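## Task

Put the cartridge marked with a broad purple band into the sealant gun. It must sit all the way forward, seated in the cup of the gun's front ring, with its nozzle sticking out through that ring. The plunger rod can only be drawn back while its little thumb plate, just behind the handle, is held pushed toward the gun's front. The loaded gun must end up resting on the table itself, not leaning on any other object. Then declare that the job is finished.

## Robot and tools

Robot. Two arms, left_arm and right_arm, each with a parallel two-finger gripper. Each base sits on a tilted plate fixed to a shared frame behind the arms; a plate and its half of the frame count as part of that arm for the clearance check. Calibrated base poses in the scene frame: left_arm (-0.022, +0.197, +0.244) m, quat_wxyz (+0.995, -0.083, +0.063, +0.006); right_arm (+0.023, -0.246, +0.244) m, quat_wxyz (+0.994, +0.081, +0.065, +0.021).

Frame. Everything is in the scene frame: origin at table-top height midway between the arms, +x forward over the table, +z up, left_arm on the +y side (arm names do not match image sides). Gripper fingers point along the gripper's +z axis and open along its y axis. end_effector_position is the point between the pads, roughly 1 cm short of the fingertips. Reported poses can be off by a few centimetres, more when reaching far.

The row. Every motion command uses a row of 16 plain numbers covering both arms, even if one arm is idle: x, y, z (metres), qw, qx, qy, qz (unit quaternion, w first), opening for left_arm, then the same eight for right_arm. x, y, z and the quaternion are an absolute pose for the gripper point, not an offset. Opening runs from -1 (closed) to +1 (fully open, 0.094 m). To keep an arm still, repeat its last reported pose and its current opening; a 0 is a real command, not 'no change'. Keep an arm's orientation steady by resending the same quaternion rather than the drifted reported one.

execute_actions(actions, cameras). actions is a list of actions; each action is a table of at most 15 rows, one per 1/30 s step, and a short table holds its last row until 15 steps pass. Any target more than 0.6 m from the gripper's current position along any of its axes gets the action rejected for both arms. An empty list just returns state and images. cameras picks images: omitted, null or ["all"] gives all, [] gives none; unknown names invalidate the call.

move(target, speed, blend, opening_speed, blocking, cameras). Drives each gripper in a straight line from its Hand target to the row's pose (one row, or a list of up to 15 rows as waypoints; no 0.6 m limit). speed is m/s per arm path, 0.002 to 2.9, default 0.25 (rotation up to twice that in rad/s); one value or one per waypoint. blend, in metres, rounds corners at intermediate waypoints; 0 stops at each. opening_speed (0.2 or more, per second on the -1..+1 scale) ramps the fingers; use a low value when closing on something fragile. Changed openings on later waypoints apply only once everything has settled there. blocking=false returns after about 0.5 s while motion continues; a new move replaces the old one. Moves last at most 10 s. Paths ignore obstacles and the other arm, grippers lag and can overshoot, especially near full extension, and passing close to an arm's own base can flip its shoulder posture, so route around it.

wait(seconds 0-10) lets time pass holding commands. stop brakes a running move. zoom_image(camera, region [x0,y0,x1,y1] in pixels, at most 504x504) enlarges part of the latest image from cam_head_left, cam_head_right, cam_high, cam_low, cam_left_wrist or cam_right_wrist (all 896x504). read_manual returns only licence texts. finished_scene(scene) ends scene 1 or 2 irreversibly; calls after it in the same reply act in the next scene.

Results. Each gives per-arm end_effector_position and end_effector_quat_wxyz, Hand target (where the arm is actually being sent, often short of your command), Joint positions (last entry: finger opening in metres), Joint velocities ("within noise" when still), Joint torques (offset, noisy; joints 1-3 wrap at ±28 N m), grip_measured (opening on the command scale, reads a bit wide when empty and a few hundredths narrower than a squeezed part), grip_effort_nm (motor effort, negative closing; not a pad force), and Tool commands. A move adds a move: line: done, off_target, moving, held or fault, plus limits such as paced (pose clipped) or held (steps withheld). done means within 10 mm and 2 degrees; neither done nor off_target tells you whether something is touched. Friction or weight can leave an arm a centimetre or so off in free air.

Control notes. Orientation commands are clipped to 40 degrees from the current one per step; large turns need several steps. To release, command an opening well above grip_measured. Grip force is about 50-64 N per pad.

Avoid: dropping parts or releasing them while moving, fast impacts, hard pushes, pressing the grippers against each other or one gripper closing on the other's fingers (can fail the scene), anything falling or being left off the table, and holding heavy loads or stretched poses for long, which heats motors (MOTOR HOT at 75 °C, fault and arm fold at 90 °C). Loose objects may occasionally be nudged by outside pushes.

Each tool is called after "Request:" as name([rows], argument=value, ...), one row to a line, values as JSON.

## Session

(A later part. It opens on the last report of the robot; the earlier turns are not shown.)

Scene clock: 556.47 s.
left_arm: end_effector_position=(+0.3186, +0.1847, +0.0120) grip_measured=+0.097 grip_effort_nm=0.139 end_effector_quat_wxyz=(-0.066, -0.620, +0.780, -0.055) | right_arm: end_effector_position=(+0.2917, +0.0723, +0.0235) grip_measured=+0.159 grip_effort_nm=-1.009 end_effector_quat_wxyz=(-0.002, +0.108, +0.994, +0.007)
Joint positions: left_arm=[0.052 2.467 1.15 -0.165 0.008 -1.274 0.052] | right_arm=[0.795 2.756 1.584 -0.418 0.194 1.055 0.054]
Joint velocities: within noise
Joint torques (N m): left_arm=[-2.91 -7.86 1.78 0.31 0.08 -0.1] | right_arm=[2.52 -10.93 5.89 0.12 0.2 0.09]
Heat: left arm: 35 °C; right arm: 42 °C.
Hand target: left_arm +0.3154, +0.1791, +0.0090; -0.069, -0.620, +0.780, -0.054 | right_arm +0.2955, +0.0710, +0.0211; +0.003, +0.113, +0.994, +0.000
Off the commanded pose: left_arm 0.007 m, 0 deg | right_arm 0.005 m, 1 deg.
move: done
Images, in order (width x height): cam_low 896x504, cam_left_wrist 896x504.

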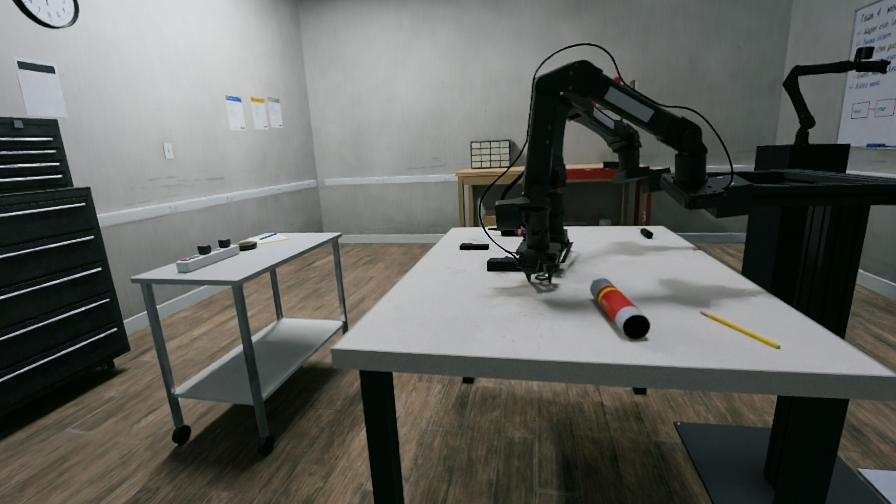

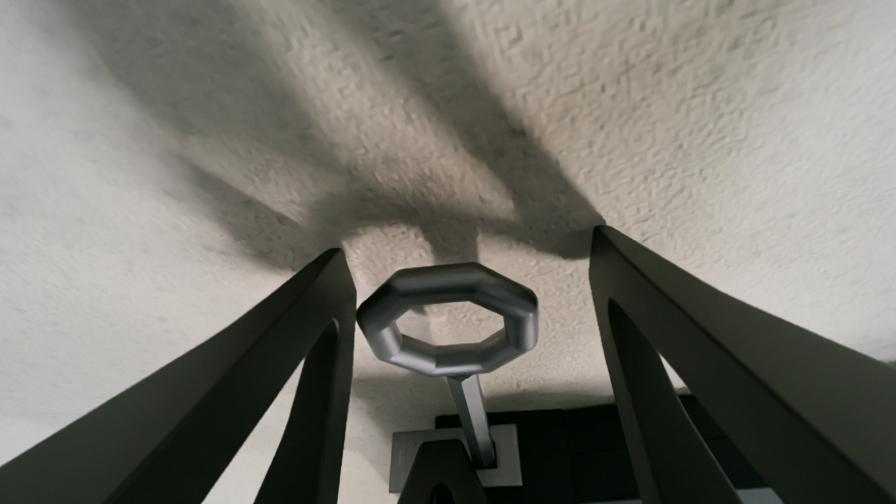

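Request:
move([
  [0.3165,0.1890,0.018,0.0686,0.6206,-0.7803,0.0544,0.1,0.2955,0.0710,0.021,0.003,0.1132,0.9936,0.0,0.11],
  [0.3145,0.1890,0.018,0.0686,0.6206,-0.7803,0.0544,-0.35,0.2955,0.0710,0.021,0.003,0.1132,0.9936,0.0,0.11],
], speed=0.04, opening_speed=0.6, cameras=["cam_left_wrist","cam_low"])

Request:
zoom_image(camera="cam_left_wrist", region=[330, 180, 610, 380])

Request:
zoom_image(camera="cam_low", region=[500, 220, 600, 300])

Scene clock: 564.50 s.
left_arm: end_effector_position=(+0.3157, +0.1841, +0.0115) grip_measured=-0.253 grip_effort_nm=-1.009 end_effector_quat_wxyz=(-0.070, -0.619, +0.780, -0.057) | right_arm: end_effector_position=(+0.2923, +0.0722, +0.0234) grip_measured=+0.159 grip_effort_nm=-1.004 end_effector_quat_wxyz=(-0.002, +0.112, +0.994, +0.008)
Joint positions: left_arm=[0.055 2.466 1.141 -0.159 0.016 -1.268 0.035] | right_arm=[0.794 2.756 1.584 -0.417 0.194 1.061 0.054]
Joint velocities: within noise
Joint torques (N m): left_arm=[-1.07 -10.76 1.18 0.05 0.06 0.11] | right_arm=[2.62 -11.03 5.91 0.11 0.16 0.01]
Heat: left arm: 35 °C; right arm: 42 °C.
Hand target: left_arm +0.3145, +0.1889, +0.0177; -0.069, -0.620, +0.780, -0.054 | right_arm +0.2955, +0.0710, +0.0211; +0.003, +0.113, +0.994, +0.000
Off the commanded pose: left_arm 0.008 m, 0 deg | right_arm 0.004 m, 1 deg.
move: done
Images, in order (width x height): cam_low 896x504, cam_left_wrist 896x504.

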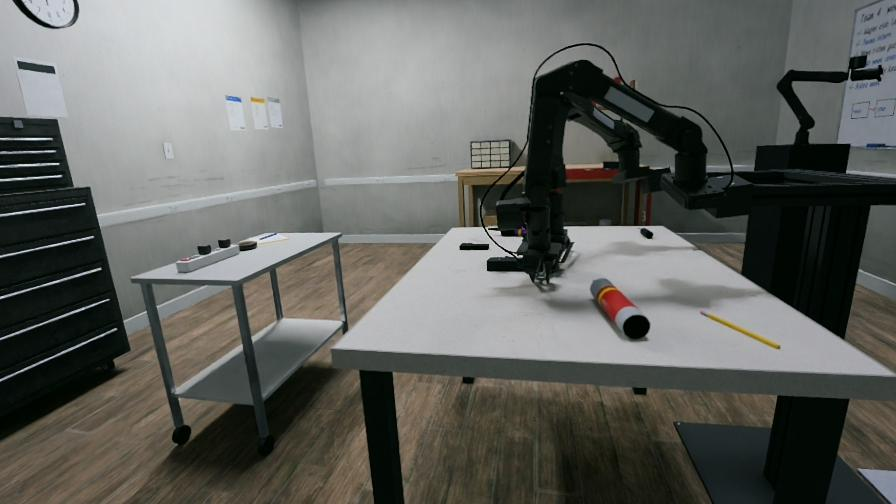

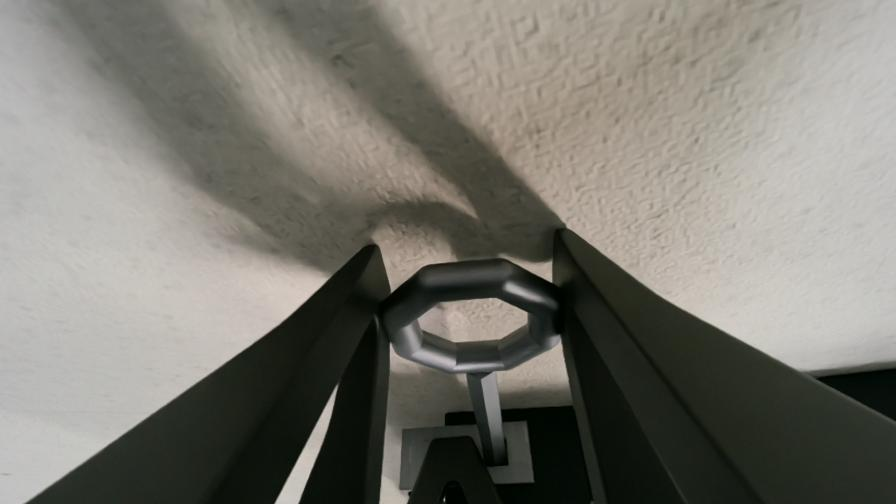

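Scaled by 1.800 from the camera's 896x504 image, which has a finer 1280x720 frame.

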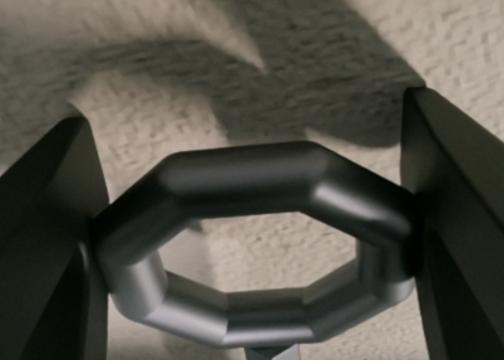

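Scaled by 5.040 from the camera's 896x504 image, which has a finer 1280x720 frame.

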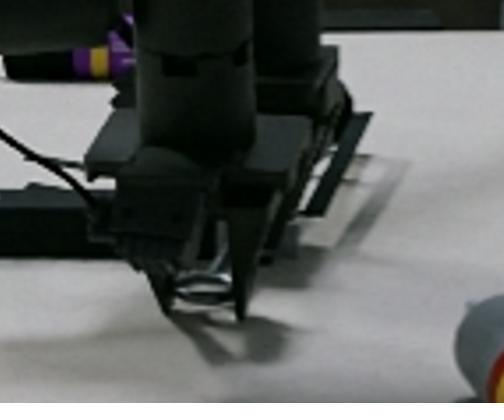

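Request:
move([
  [0.3150,0.1890,0.0120,0.0686,0.6206,-0.7803,0.0544,-0.35,0.2955,0.0710,0.021,0.003,0.1132,0.9936,0.0,0.11],
  [0.3195,0.2100,0.0120,0.0686,0.6206,-0.7803,0.0544,-0.35,0.2955,0.0710,0.021,0.003,0.1132,0.9936,0.0,0.11],
], speed=0.03, cameras=["cam_left_wrist","cam_right_wrist"])

Scene clock: 570.73 s.
left_arm: end_effector_position=(+0.3147, +0.1920, +0.0117) grip_measured=-0.255 grip_effort_nm=-1.033 end_effector_quat_wxyz=(-0.086, -0.619, +0.777, -0.072) | right_arm: end_effector_position=(+0.2921, +0.0737, +0.0237) grip_measured=+0.159 grip_effort_nm=-1.009 end_effector_quat_wxyz=(-0.004, +0.110, +0.994, +0.011)
Joint positions: left_arm=[0.1 2.466 1.152 -0.184 0.064 -1.226 0.035] | right_arm=[0.794 2.756 1.586 -0.416 0.187 1.056 0.054]
Joint velocities: within noise
Joint torques (N m): left_arm=[0.13 -9.14 3.64 0.02 -0.35 0.27] | right_arm=[2.65 -10.88 5.75 0.12 0.25 0.08]
Heat: left arm: 36 °C; right arm: 42 °C.
Hand target: left_arm +0.3191, +0.2097, +0.0122; -0.069, -0.620, +0.779, -0.054 | right_arm +0.2954, +0.0709, +0.0210; +0.003, +0.113, +0.994, +0.000
Off the commanded pose: left_arm 0.019 m, 3 deg | right_arm 0.005 m, 2 deg.
move: off_target (left_arm)
Images, in order (width x height): cam_left_wrist 896x504, cam_right_wrist 896x504.

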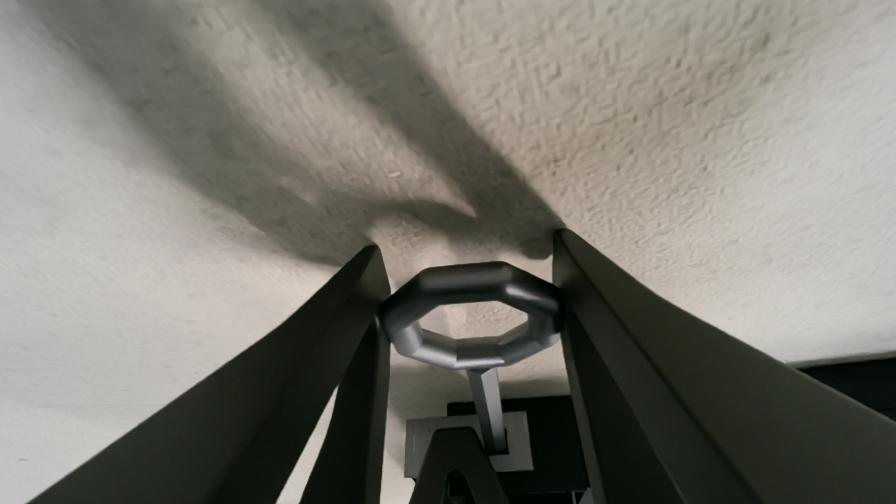

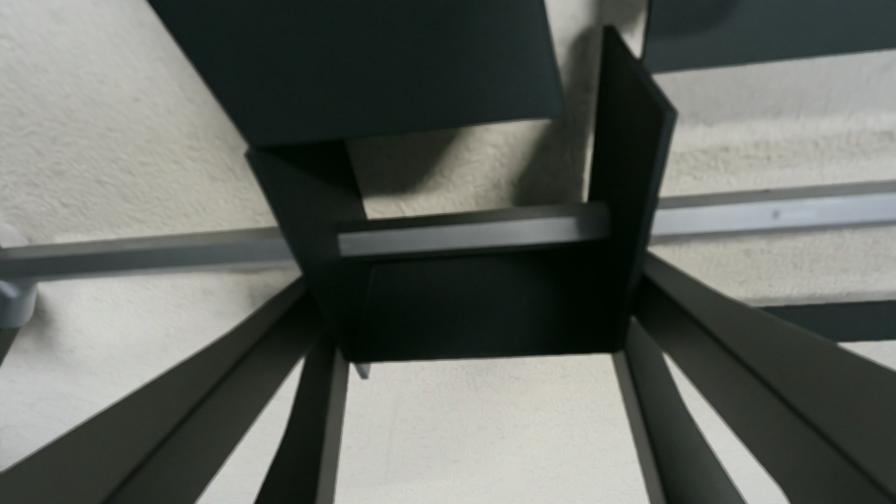

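Request:
move([
  [0.3300,0.2560,0.0130,0.0686,0.6206,-0.7803,0.0544,-0.37,0.2955,0.0710,0.021,0.003,0.1132,0.9936,0.0,0.11],
], speed=0.04, cameras=["cam_left_wrist","cam_right_wrist"])

Scene clock: 576.17 s.
left_arm: end_effector_position=(+0.3247, +0.2413, +0.0125) grip_measured=-0.255 grip_effort_nm=-1.023 end_effector_quat_wxyz=(-0.082, -0.621, +0.777, -0.068) | right_arm: end_effector_position=(+0.2927, +0.0751, +0.0245) grip_measured=+0.159 grip_effort_nm=-1.004 end_effector_quat_wxyz=(-0.005, +0.109, +0.994, +0.012)
Joint positions: left_arm=[0.222 2.466 1.232 -0.267 0.06 -1.107 0.035] | right_arm=[0.794 2.756 1.591 -0.42 0.183 1.055 0.054]
Joint velocities: within noise
Joint torques (N m): left_arm=[-0.17 -9.13 4.85 0.04 -0.22 0.25] | right_arm=[2.62 -11.03 5.31 0.17 0.27 0.09]
Heat: left arm: 36 °C; right arm: 42 °C.
Hand target: left_arm +0.3297, +0.2558, +0.0132; -0.069, -0.620, +0.779, -0.054 | right_arm +0.2954, +0.0709, +0.0211; +0.003, +0.113, +0.994, +0.000
Off the commanded pose: left_arm 0.016 m, 2 deg | right_arm 0.006 m, 2 deg.
move: off_target (left_arm)
Images, in order (width x height): cam_left_wrist 896x504, cam_right_wrist 896x504.

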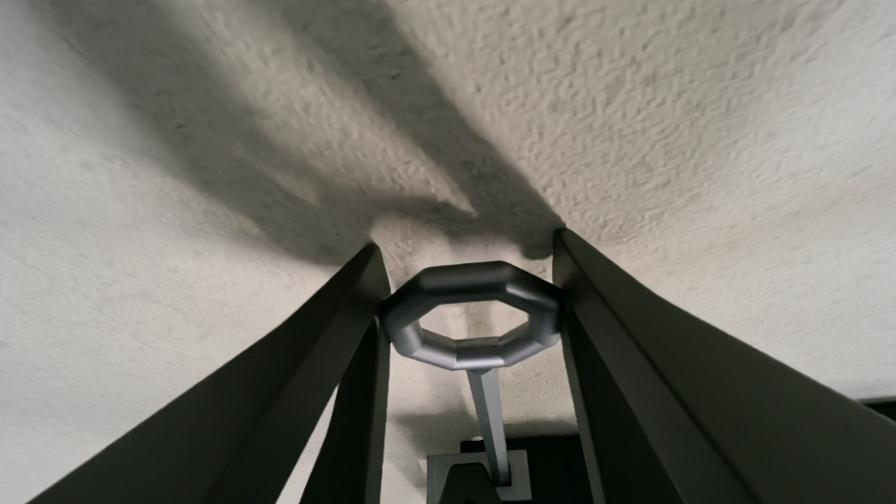

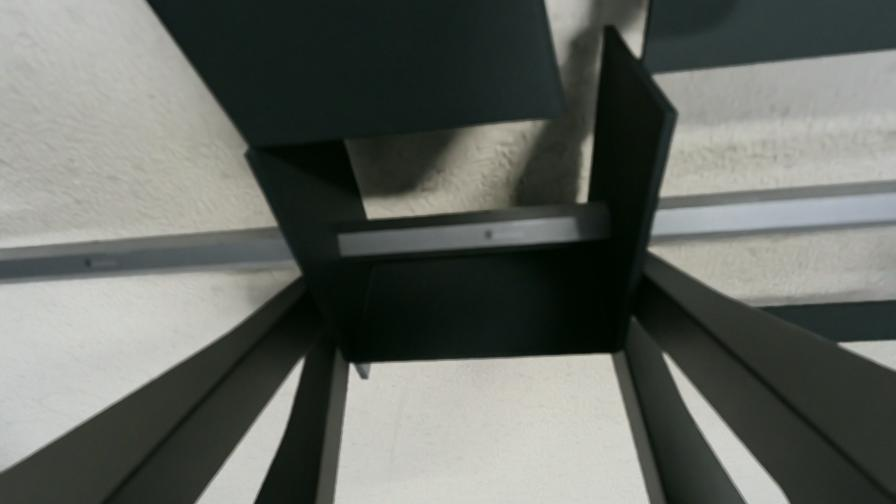

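Request:
move([
  [0.3405,0.3010,0.0140,0.0686,0.6206,-0.7803,0.0544,-0.37,0.2955,0.0710,0.021,0.003,0.1132,0.9936,0.0,0.11],
], speed=0.04, cameras=["cam_left_wrist","cam_right_wrist"])

Scene clock: 579.80 s.
left_arm: end_effector_position=(+0.3351, +0.2874, +0.0150) grip_measured=-0.255 grip_effort_nm=-1.028 end_effector_quat_wxyz=(-0.079, -0.621, +0.777, -0.064) | right_arm: end_effector_position=(+0.2945, +0.0781, +0.0260) grip_measured=+0.159 grip_effort_nm=-1.004 end_effector_quat_wxyz=(-0.004, +0.109, +0.994, +0.016)
Joint positions: left_arm=[0.325 2.479 1.341 -0.367 0.058 -1.006 0.035] | right_arm=[0.796 2.756 1.599 -0.421 0.182 1.054 0.054]
Joint velocities: within noise
Joint torques (N m): left_arm=[-0.09 -8.91 5.86 0 -0.15 0.25] | right_arm=[2.51 -11.1 4.59 0.19 0.28 0.1]
Heat: left arm: 36 °C; right arm: 42 °C.
Hand target: left_arm +0.3403, +0.3010, +0.0143; -0.068, -0.620, +0.780, -0.054 | right_arm +0.2955, +0.0710, +0.0211; +0.003, +0.113, +0.994, +0.000
Off the commanded pose: left_arm 0.015 m, 2 deg | right_arm 0.009 m, 2 deg.
move: off_target (left_arm)
Images, in order (width x height): cam_left_wrist 896x504, cam_right_wrist 896x504.

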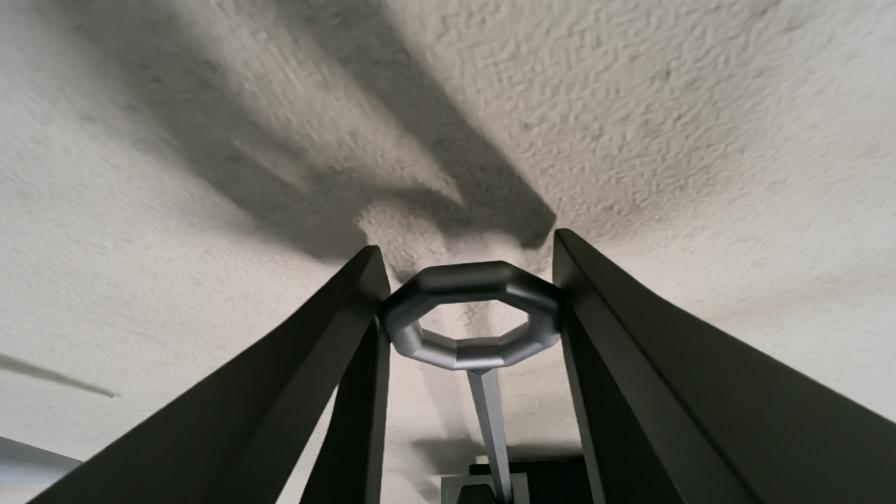

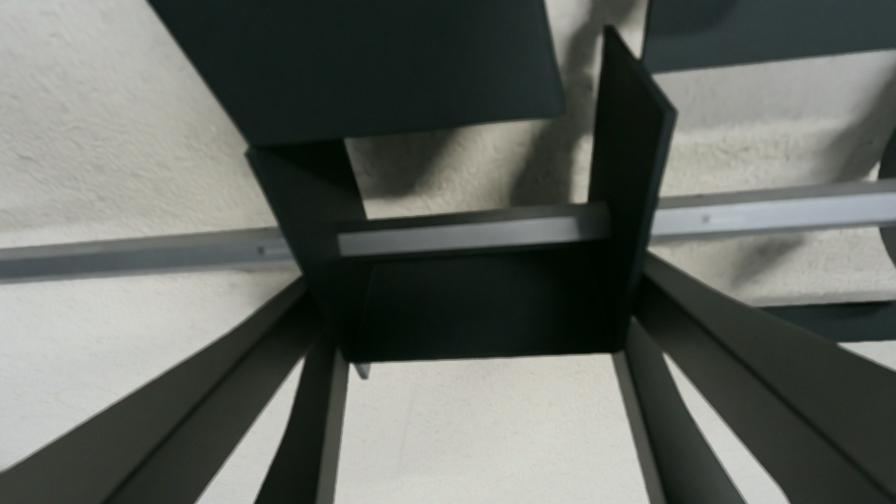

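Request:
move([
  [0.3470,0.3290,0.0160,0.0686,0.6206,-0.7803,0.0544,-0.37,0.2955,0.0710,0.021,0.003,0.1132,0.9936,0.0,0.11],
], speed=0.03, cameras=["cam_left_wrist","cam_right_wrist"])

Scene clock: 583.57 s.
left_arm: end_effector_position=(+0.3405, +0.3145, +0.0152) grip_measured=-0.255 grip_effort_nm=-1.033 end_effector_quat_wxyz=(-0.080, -0.621, +0.777, -0.062) | right_arm: end_effector_position=(+0.2944, +0.0780, +0.0260) grip_measured=+0.159 grip_effort_nm=-1.004 end_effector_quat_wxyz=(-0.004, +0.109, +0.994, +0.016)
Joint positions: left_arm=[0.381 2.501 1.423 -0.434 0.058 -0.949 0.035] | right_arm=[0.796 2.756 1.599 -0.422 0.182 1.054 0.054]
Joint velocities: within noise
Joint torques (N m): left_arm=[-0.09 -9.61 6.43 -0.1 -0.13 0.3] | right_arm=[2.47 -11.08 4.59 0.2 0.3 0.1]
Heat: left arm: 36 °C; right arm: 42 °C.
Hand target: left_arm +0.3468, +0.3289, +0.0164; -0.068, -0.620, +0.780, -0.054 | right_arm +0.2955, +0.0710, +0.0211; +0.003, +0.113, +0.994, +0.000
Off the commanded pose: left_arm 0.016 m, 2 deg | right_arm 0.009 m, 2 deg.
move: off_target (left_arm)
Images, in order (width x height): cam_left_wrist 896x504, cam_right_wrist 896x504.

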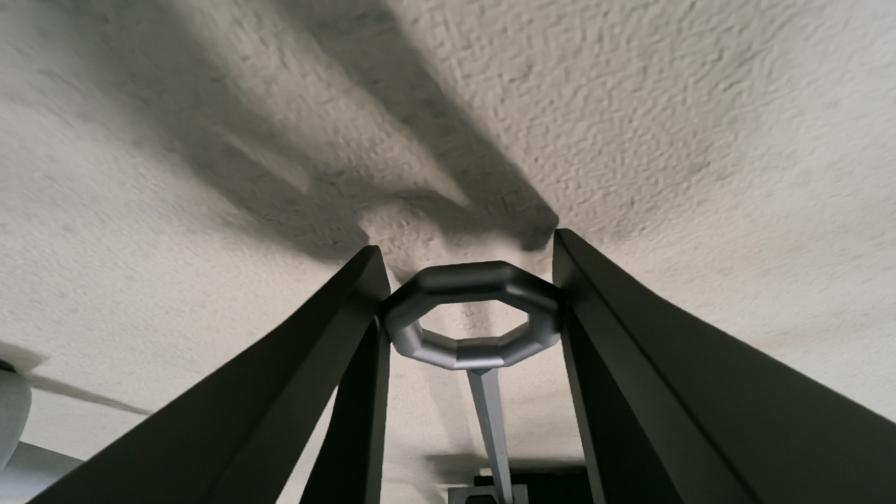

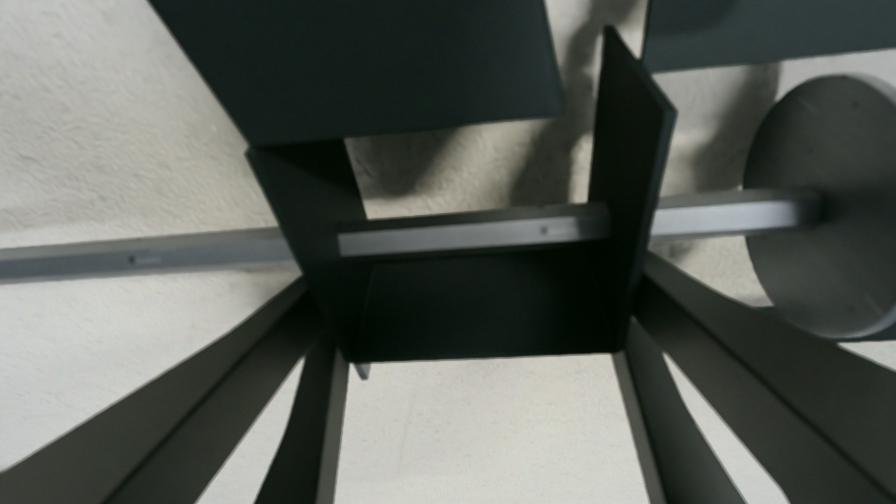

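Request:
move([
  [0.3500,0.3420,0.0170,0.0686,0.6206,-0.7803,0.0544,-0.37,0.2955,0.0710,0.021,0.003,0.1132,0.9936,0.0,0.11],
], speed=0.02, cameras=["cam_left_wrist","cam_right_wrist"])

Scene clock: 587.63 s.
left_arm: end_effector_position=(+0.3429, +0.3257, +0.0156) grip_measured=-0.255 grip_effort_nm=-1.028 end_effector_quat_wxyz=(-0.082, -0.621, +0.777, -0.062) | right_arm: end_effector_position=(+0.2947, +0.0783, +0.0263) grip_measured=+0.159 grip_effort_nm=-1.004 end_effector_quat_wxyz=(-0.004, +0.109, +0.994, +0.016)
Joint positions: left_arm=[0.404 2.513 1.465 -0.469 0.06 -0.926 0.035] | right_arm=[0.796 2.756 1.601 -0.423 0.182 1.054 0.054]
Joint velocities: within noise
Joint torques (N m): left_arm=[0.28 -9.7 6.86 -0.09 -0.13 0.27] | right_arm=[2.56 -11.06 4.45 0.2 0.29 0.11]
Heat: left arm: 36 °C; right arm: 42 °C.
Hand target: left_arm +0.3497, +0.3420, +0.0174; -0.068, -0.620, +0.779, -0.054 | right_arm +0.2954, +0.0710, +0.0211; +0.003, +0.113, +0.994, +0.000
Off the commanded pose: left_arm 0.018 m, 2 deg | right_arm 0.009 m, 2 deg.
move: off_target (left_arm)
Images, in order (width x height): cam_left_wrist 896x504, cam_right_wrist 896x504.

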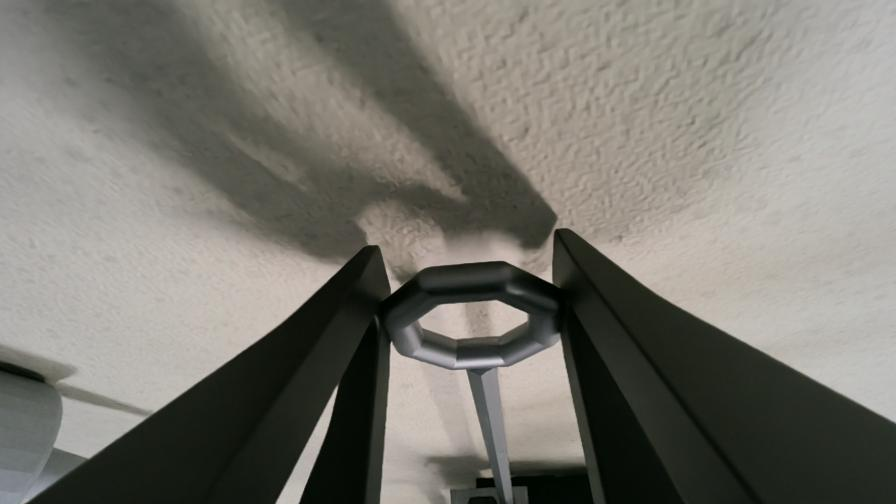

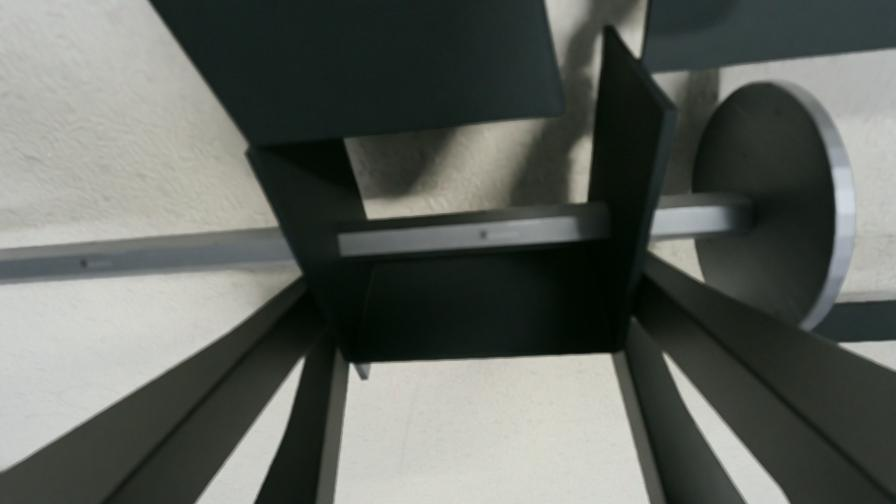

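Request:
move([
  [0.3520,0.3490,0.0180,0.0686,0.6206,-0.7803,0.0544,-0.37,0.2955,0.0710,0.021,0.003,0.1132,0.9936,0.0,0.11],
], speed=0.02, cameras=["cam_high","cam_right_wrist","cam_head_left","cam_low"])

Scene clock: 590.53 s.
left_arm: end_effector_position=(+0.3447, +0.3327, +0.0160) grip_measured=-0.255 grip_effort_nm=-1.033 end_effector_quat_wxyz=(-0.082, -0.621, +0.777, -0.062) | right_arm: end_effector_position=(+0.2951, +0.0787, +0.0265) grip_measured=+0.159 grip_effort_nm=-1.009 end_effector_quat_wxyz=(-0.003, +0.109, +0.994, +0.016)
Joint positions: left_arm=[0.417 2.52 1.491 -0.488 0.06 -0.912 0.035] | right_arm=[0.796 2.756 1.602 -0.423 0.182 1.054 0.054]
Joint velocities: within noise
Joint torques (N m): left_arm=[0.27 -9.77 7.09 -0.08 -0.11 0.24] | right_arm=[2.56 -11.04 4.36 0.21 0.29 0.12]
Heat: left arm: 37 °C; right arm: 42 °C.
Hand target: left_arm +0.3516, +0.3490, +0.0184; -0.068, -0.620, +0.779, -0.054 | right_arm +0.2955, +0.0710, +0.0211; +0.003, +0.113, +0.994, +0.000
Off the commanded pose: left_arm 0.018 m, 2 deg | right_arm 0.009 m, 2 deg.
move: off_target (left_arm)
Images, in order (width x height): cam_head_left 896x504, cam_high 896x504, cam_low 896x504, cam_right_wrist 896x504.

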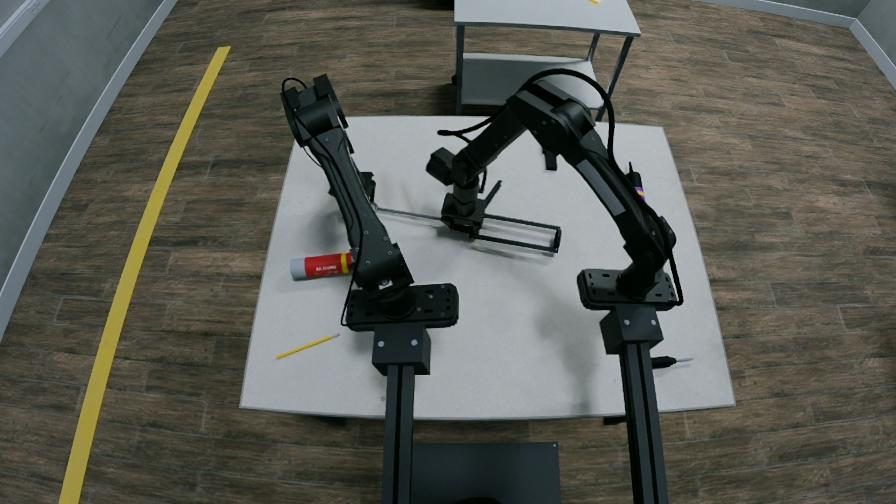

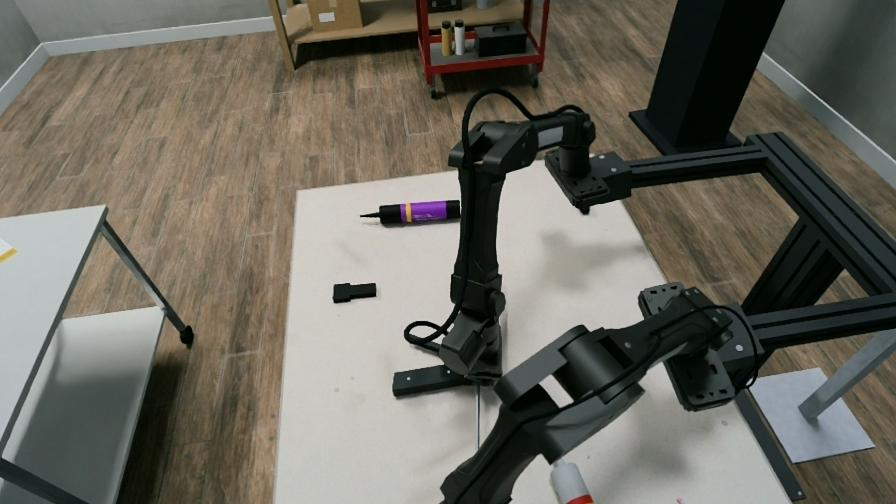

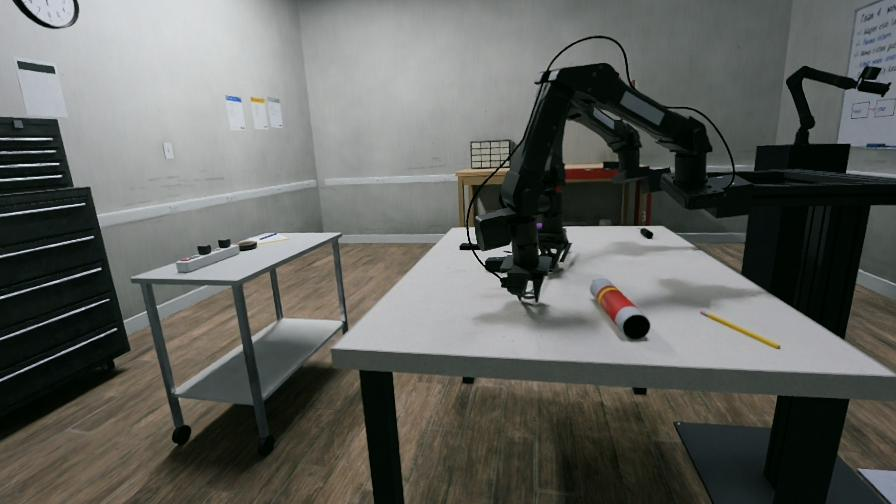

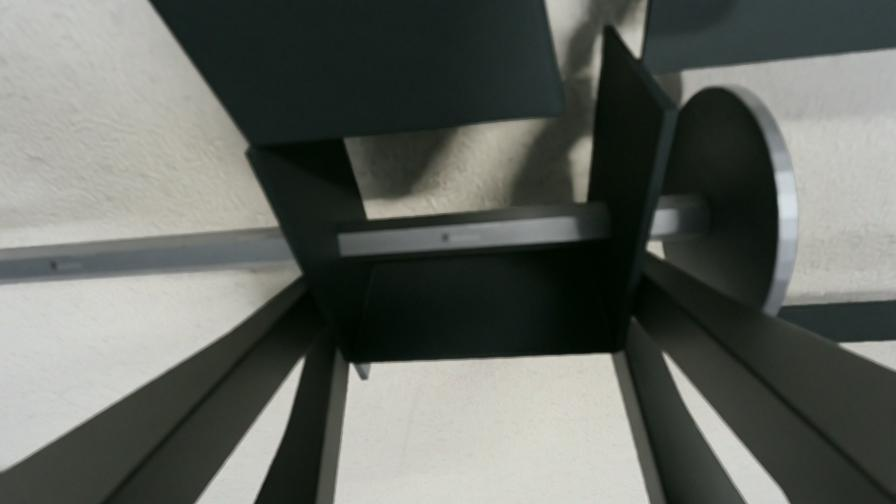

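Request:
move([
  [0.3530,0.3550,0.0180,0.0686,0.6206,-0.7803,0.0544,-0.37,0.2955,0.0710,0.021,0.003,0.1132,0.9936,0.0,0.11],
], speed=0.02, cameras=["cam_right_wrist"])

Scene clock: 598.73 s.
left_arm: end_effector_position=(+0.3455, +0.3375, +0.0161) grip_measured=-0.255 grip_effort_nm=-1.028 end_effector_quat_wxyz=(-0.084, -0.620, +0.777, -0.062) | right_arm: end_effector_position=(+0.2953, +0.0789, +0.0266) grip_measured=+0.159 grip_effort_nm=-1.009 end_effector_quat_wxyz=(-0.003, +0.109, +0.994, +0.016)
Joint positions: left_arm=[0.427 2.526 1.51 -0.505 0.062 -0.902 0.035] | right_arm=[0.796 2.756 1.603 -0.424 0.182 1.054 0.054]
Joint velocities: within noise
Joint torques (N m): left_arm=[0.36 -9.87 7.12 -0.07 -0.12 0.27] | right_arm=[2.54 -11.03 4.31 0.22 0.28 0.11]
Heat: left arm: 39 °C; right arm: 43 °C.
Hand target: left_arm +0.3524, +0.3549, +0.0184; -0.068, -0.620, +0.779, -0.054 | right_arm +0.2955, +0.0710, +0.0212; +0.003, +0.113, +0.994, +0.000
Off the commanded pose: left_arm 0.019 m, 2 deg | right_arm 0.010 m, 2 deg.
move: off_target (left_arm)
Images, in order (width x height): cam_right_wrist 896x504.

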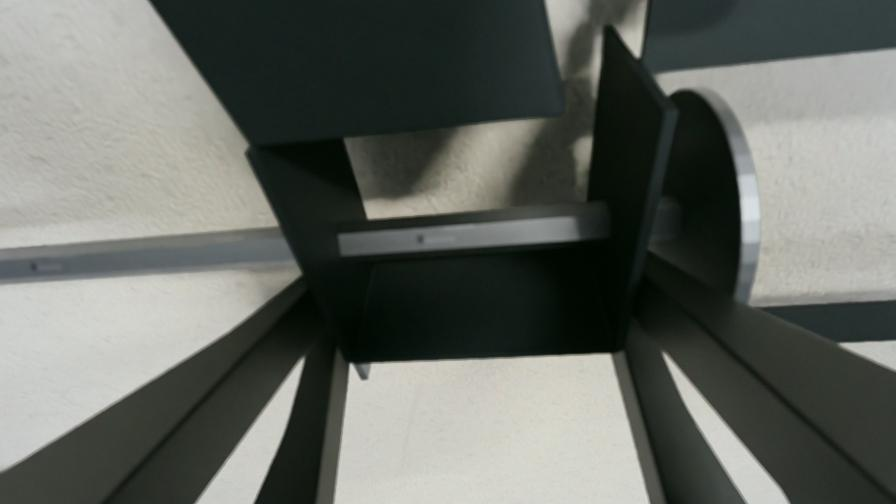

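Request:
move([
  [0.3540,0.3600,0.0180,0.0686,0.6206,-0.7803,0.0544,-0.37,0.2955,0.0710,0.021,0.003,0.1132,0.9936,0.0,0.11],
], speed=0.02, cameras=["cam_right_wrist"])

Scene clock: 601.90 s.
left_arm: end_effector_position=(+0.3451, +0.3385, +0.0160) grip_measured=-0.255 grip_effort_nm=-1.033 end_effector_quat_wxyz=(-0.089, -0.620, +0.777, -0.065) | right_arm: end_effector_position=(+0.2952, +0.0789, +0.0266) grip_measured=+0.159 grip_effort_nm=-1.004 end_effector_quat_wxyz=(-0.004, +0.109, +0.994, +0.016)
Joint positions: left_arm=[0.433 2.533 1.526 -0.524 0.071 -0.896 0.035] | right_arm=[0.796 2.756 1.603 -0.424 0.181 1.054 0.054]
Joint velocities: within noise
Joint torques (N m): left_arm=[0.64 -10.11 7.41 -0.04 -0.19 0.31] | right_arm=[2.54 -11.04 4.3 0.23 0.29 0.1]
Heat: left arm: 40 °C; right arm: 43 °C.
Hand target: left_arm +0.3534, +0.3598, +0.0186; -0.068, -0.620, +0.779, -0.054 | right_arm +0.2955, +0.0710, +0.0212; +0.003, +0.113, +0.994, +0.000
Off the commanded pose: left_arm 0.023 m, 3 deg | right_arm 0.010 m, 2 deg.
move: off_target (left_arm)
Images, in order (width x height): cam_right_wrist 896x504.

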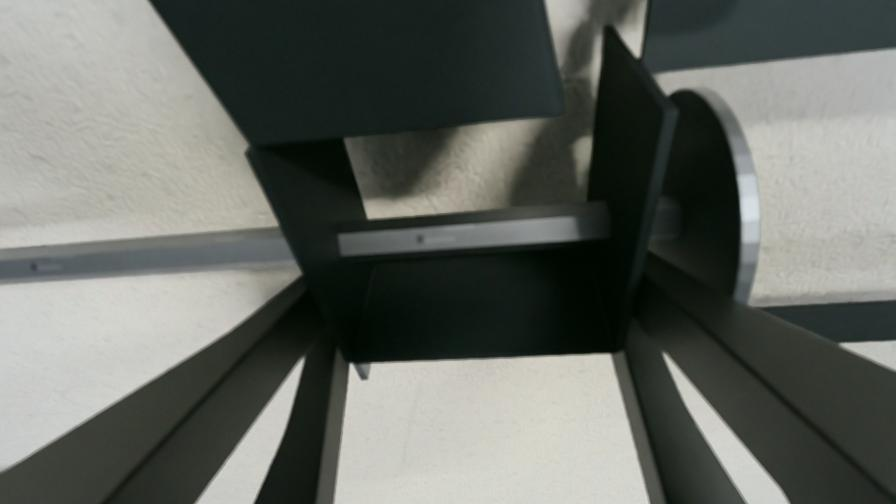

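Request:
move([
  [0.3500,0.3400,0.0160,0.0686,0.6206,-0.7803,0.0544,-0.37,0.2955,0.0710,0.021,0.003,0.1132,0.9936,0.0,0.11],
  [0.3500,0.3400,0.0160,0.0686,0.6206,-0.7803,0.0544,0.1,0.2955,0.0710,0.021,0.003,0.1132,0.9936,0.0,0.11],
  [0.3500,0.3450,0.1500,0.0686,0.6206,-0.7803,0.0544,0.1,0.2955,0.0710,0.021,0.003,0.1132,0.9936,0.0,0.11],
], speed=0.1, opening_speed=0.8, cameras=["cam_right_wrist","cam_left_wrist"])

Scene clock: 611.73 s.
left_arm: end_effector_position=(+0.3398, +0.3426, +0.1287) grip_measured=+0.097 grip_effort_nm=0.134 end_effector_quat_wxyz=(-0.089, -0.620, +0.778, -0.053) | right_arm: end_effector_position=(+0.2950, +0.0789, +0.0268) grip_measured=+0.159 grip_effort_nm=-1.009 end_effector_quat_wxyz=(-0.003, +0.107, +0.994, +0.016)
Joint positions: left_arm=[0.411 2.209 1.446 -0.773 0.046 -0.917 0.052] | right_arm=[0.797 2.756 1.604 -0.426 0.183 1.053 0.054]
Joint velocities: within noise
Joint torques (N m): left_arm=[-2.45 -13.81 5.39 -0.18 -0.03 -0.14] | right_arm=[2.37 -11.07 4.31 0.23 0.27 0.11]
Heat: left arm: 40 °C; right arm: 43 °C.
Hand target: left_arm +0.3497, +0.3448, +0.1493; -0.069, -0.620, +0.780, -0.055 | right_arm +0.2954, +0.0711, +0.0212; +0.003, +0.113, +0.994, +0.000
Off the commanded pose: left_arm 0.024 m, 2 deg | right_arm 0.010 m, 2 deg.
move: off_target (left_arm)
Images, in order (width x height): cam_left_wrist 896x504, cam_right_wrist 896x504.

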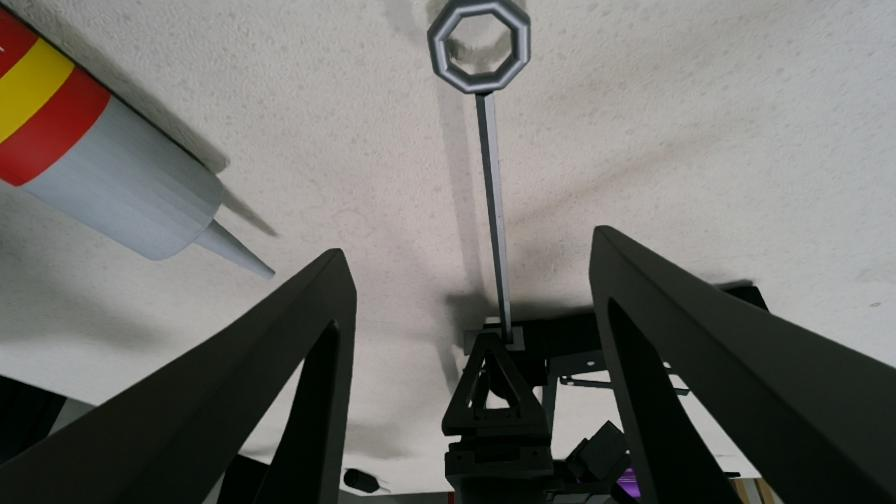

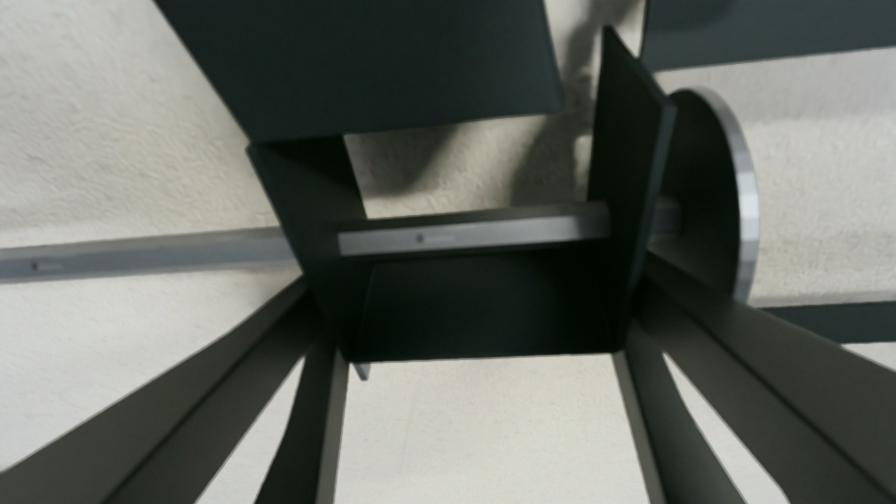

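Request:
move([
  [0.3500,0.3450,0.1500,0.0686,0.6206,-0.7803,0.0544,0.1,0.2985,0.0780,0.0230,0.003,0.1132,0.9936,0.0,0.15],
  [0.3500,0.3450,0.1500,0.0686,0.6206,-0.7803,0.0544,0.1,0.2985,0.0780,0.0230,0.003,0.1132,0.9936,0.0,0.27],
  [0.3500,0.3450,0.1500,0.0686,0.6206,-0.7803,0.0544,0.1,0.2985,0.0780,0.140,0.003,0.1132,0.9936,0.0,0.27],
], speed=0.08, opening_speed=0.6, cameras=["cam_right_wrist","cam_left_wrist"])

Scene clock: 621.60 s.
left_arm: end_effector_position=(+0.3393, +0.3425, +0.1288) grip_measured=+0.097 grip_effort_nm=0.134 end_effector_quat_wxyz=(-0.090, -0.620, +0.778, -0.052) | right_arm: end_effector_position=(+0.2961, +0.0708, +0.1131) grip_measured=+0.270 grip_effort_nm=0.017 end_effector_quat_wxyz=(-0.012, +0.118, +0.993, -0.007)
Joint positions: left_arm=[0.411 2.209 1.446 -0.775 0.046 -0.918 0.052] | right_arm=[0.829 2.54 1.588 -0.681 0.193 1.117 0.06]
Joint velocities: within noise
Joint torques (N m): left_arm=[-2.44 -13.75 5.38 -0.14 0.03 -0.13] | right_arm=[5.08 -17.07 5.6 -0.23 0.17 0.1]
Heat: left arm: 40 °C; right arm: 45 °C.
Hand target: left_arm +0.3496, +0.3447, +0.1494; -0.069, -0.620, +0.780, -0.055 | right_arm +0.2984, +0.0779, +0.1388; +0.003, +0.113, +0.994, +0.000
Off the commanded pose: left_arm 0.024 m, 2 deg | right_arm 0.028 m, 2 deg.
move: off_target (left_arm, right_arm)
Images, in order (width x height): cam_left_wrist 896x504, cam_right_wrist 896x504.

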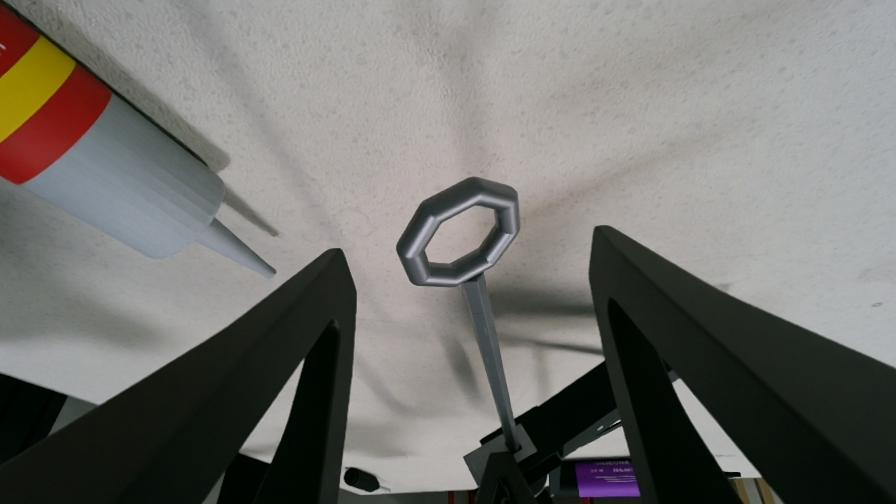

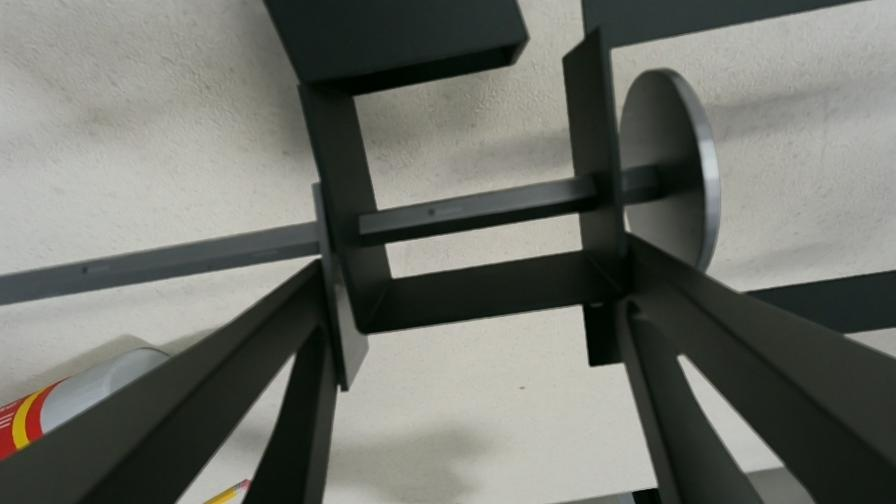

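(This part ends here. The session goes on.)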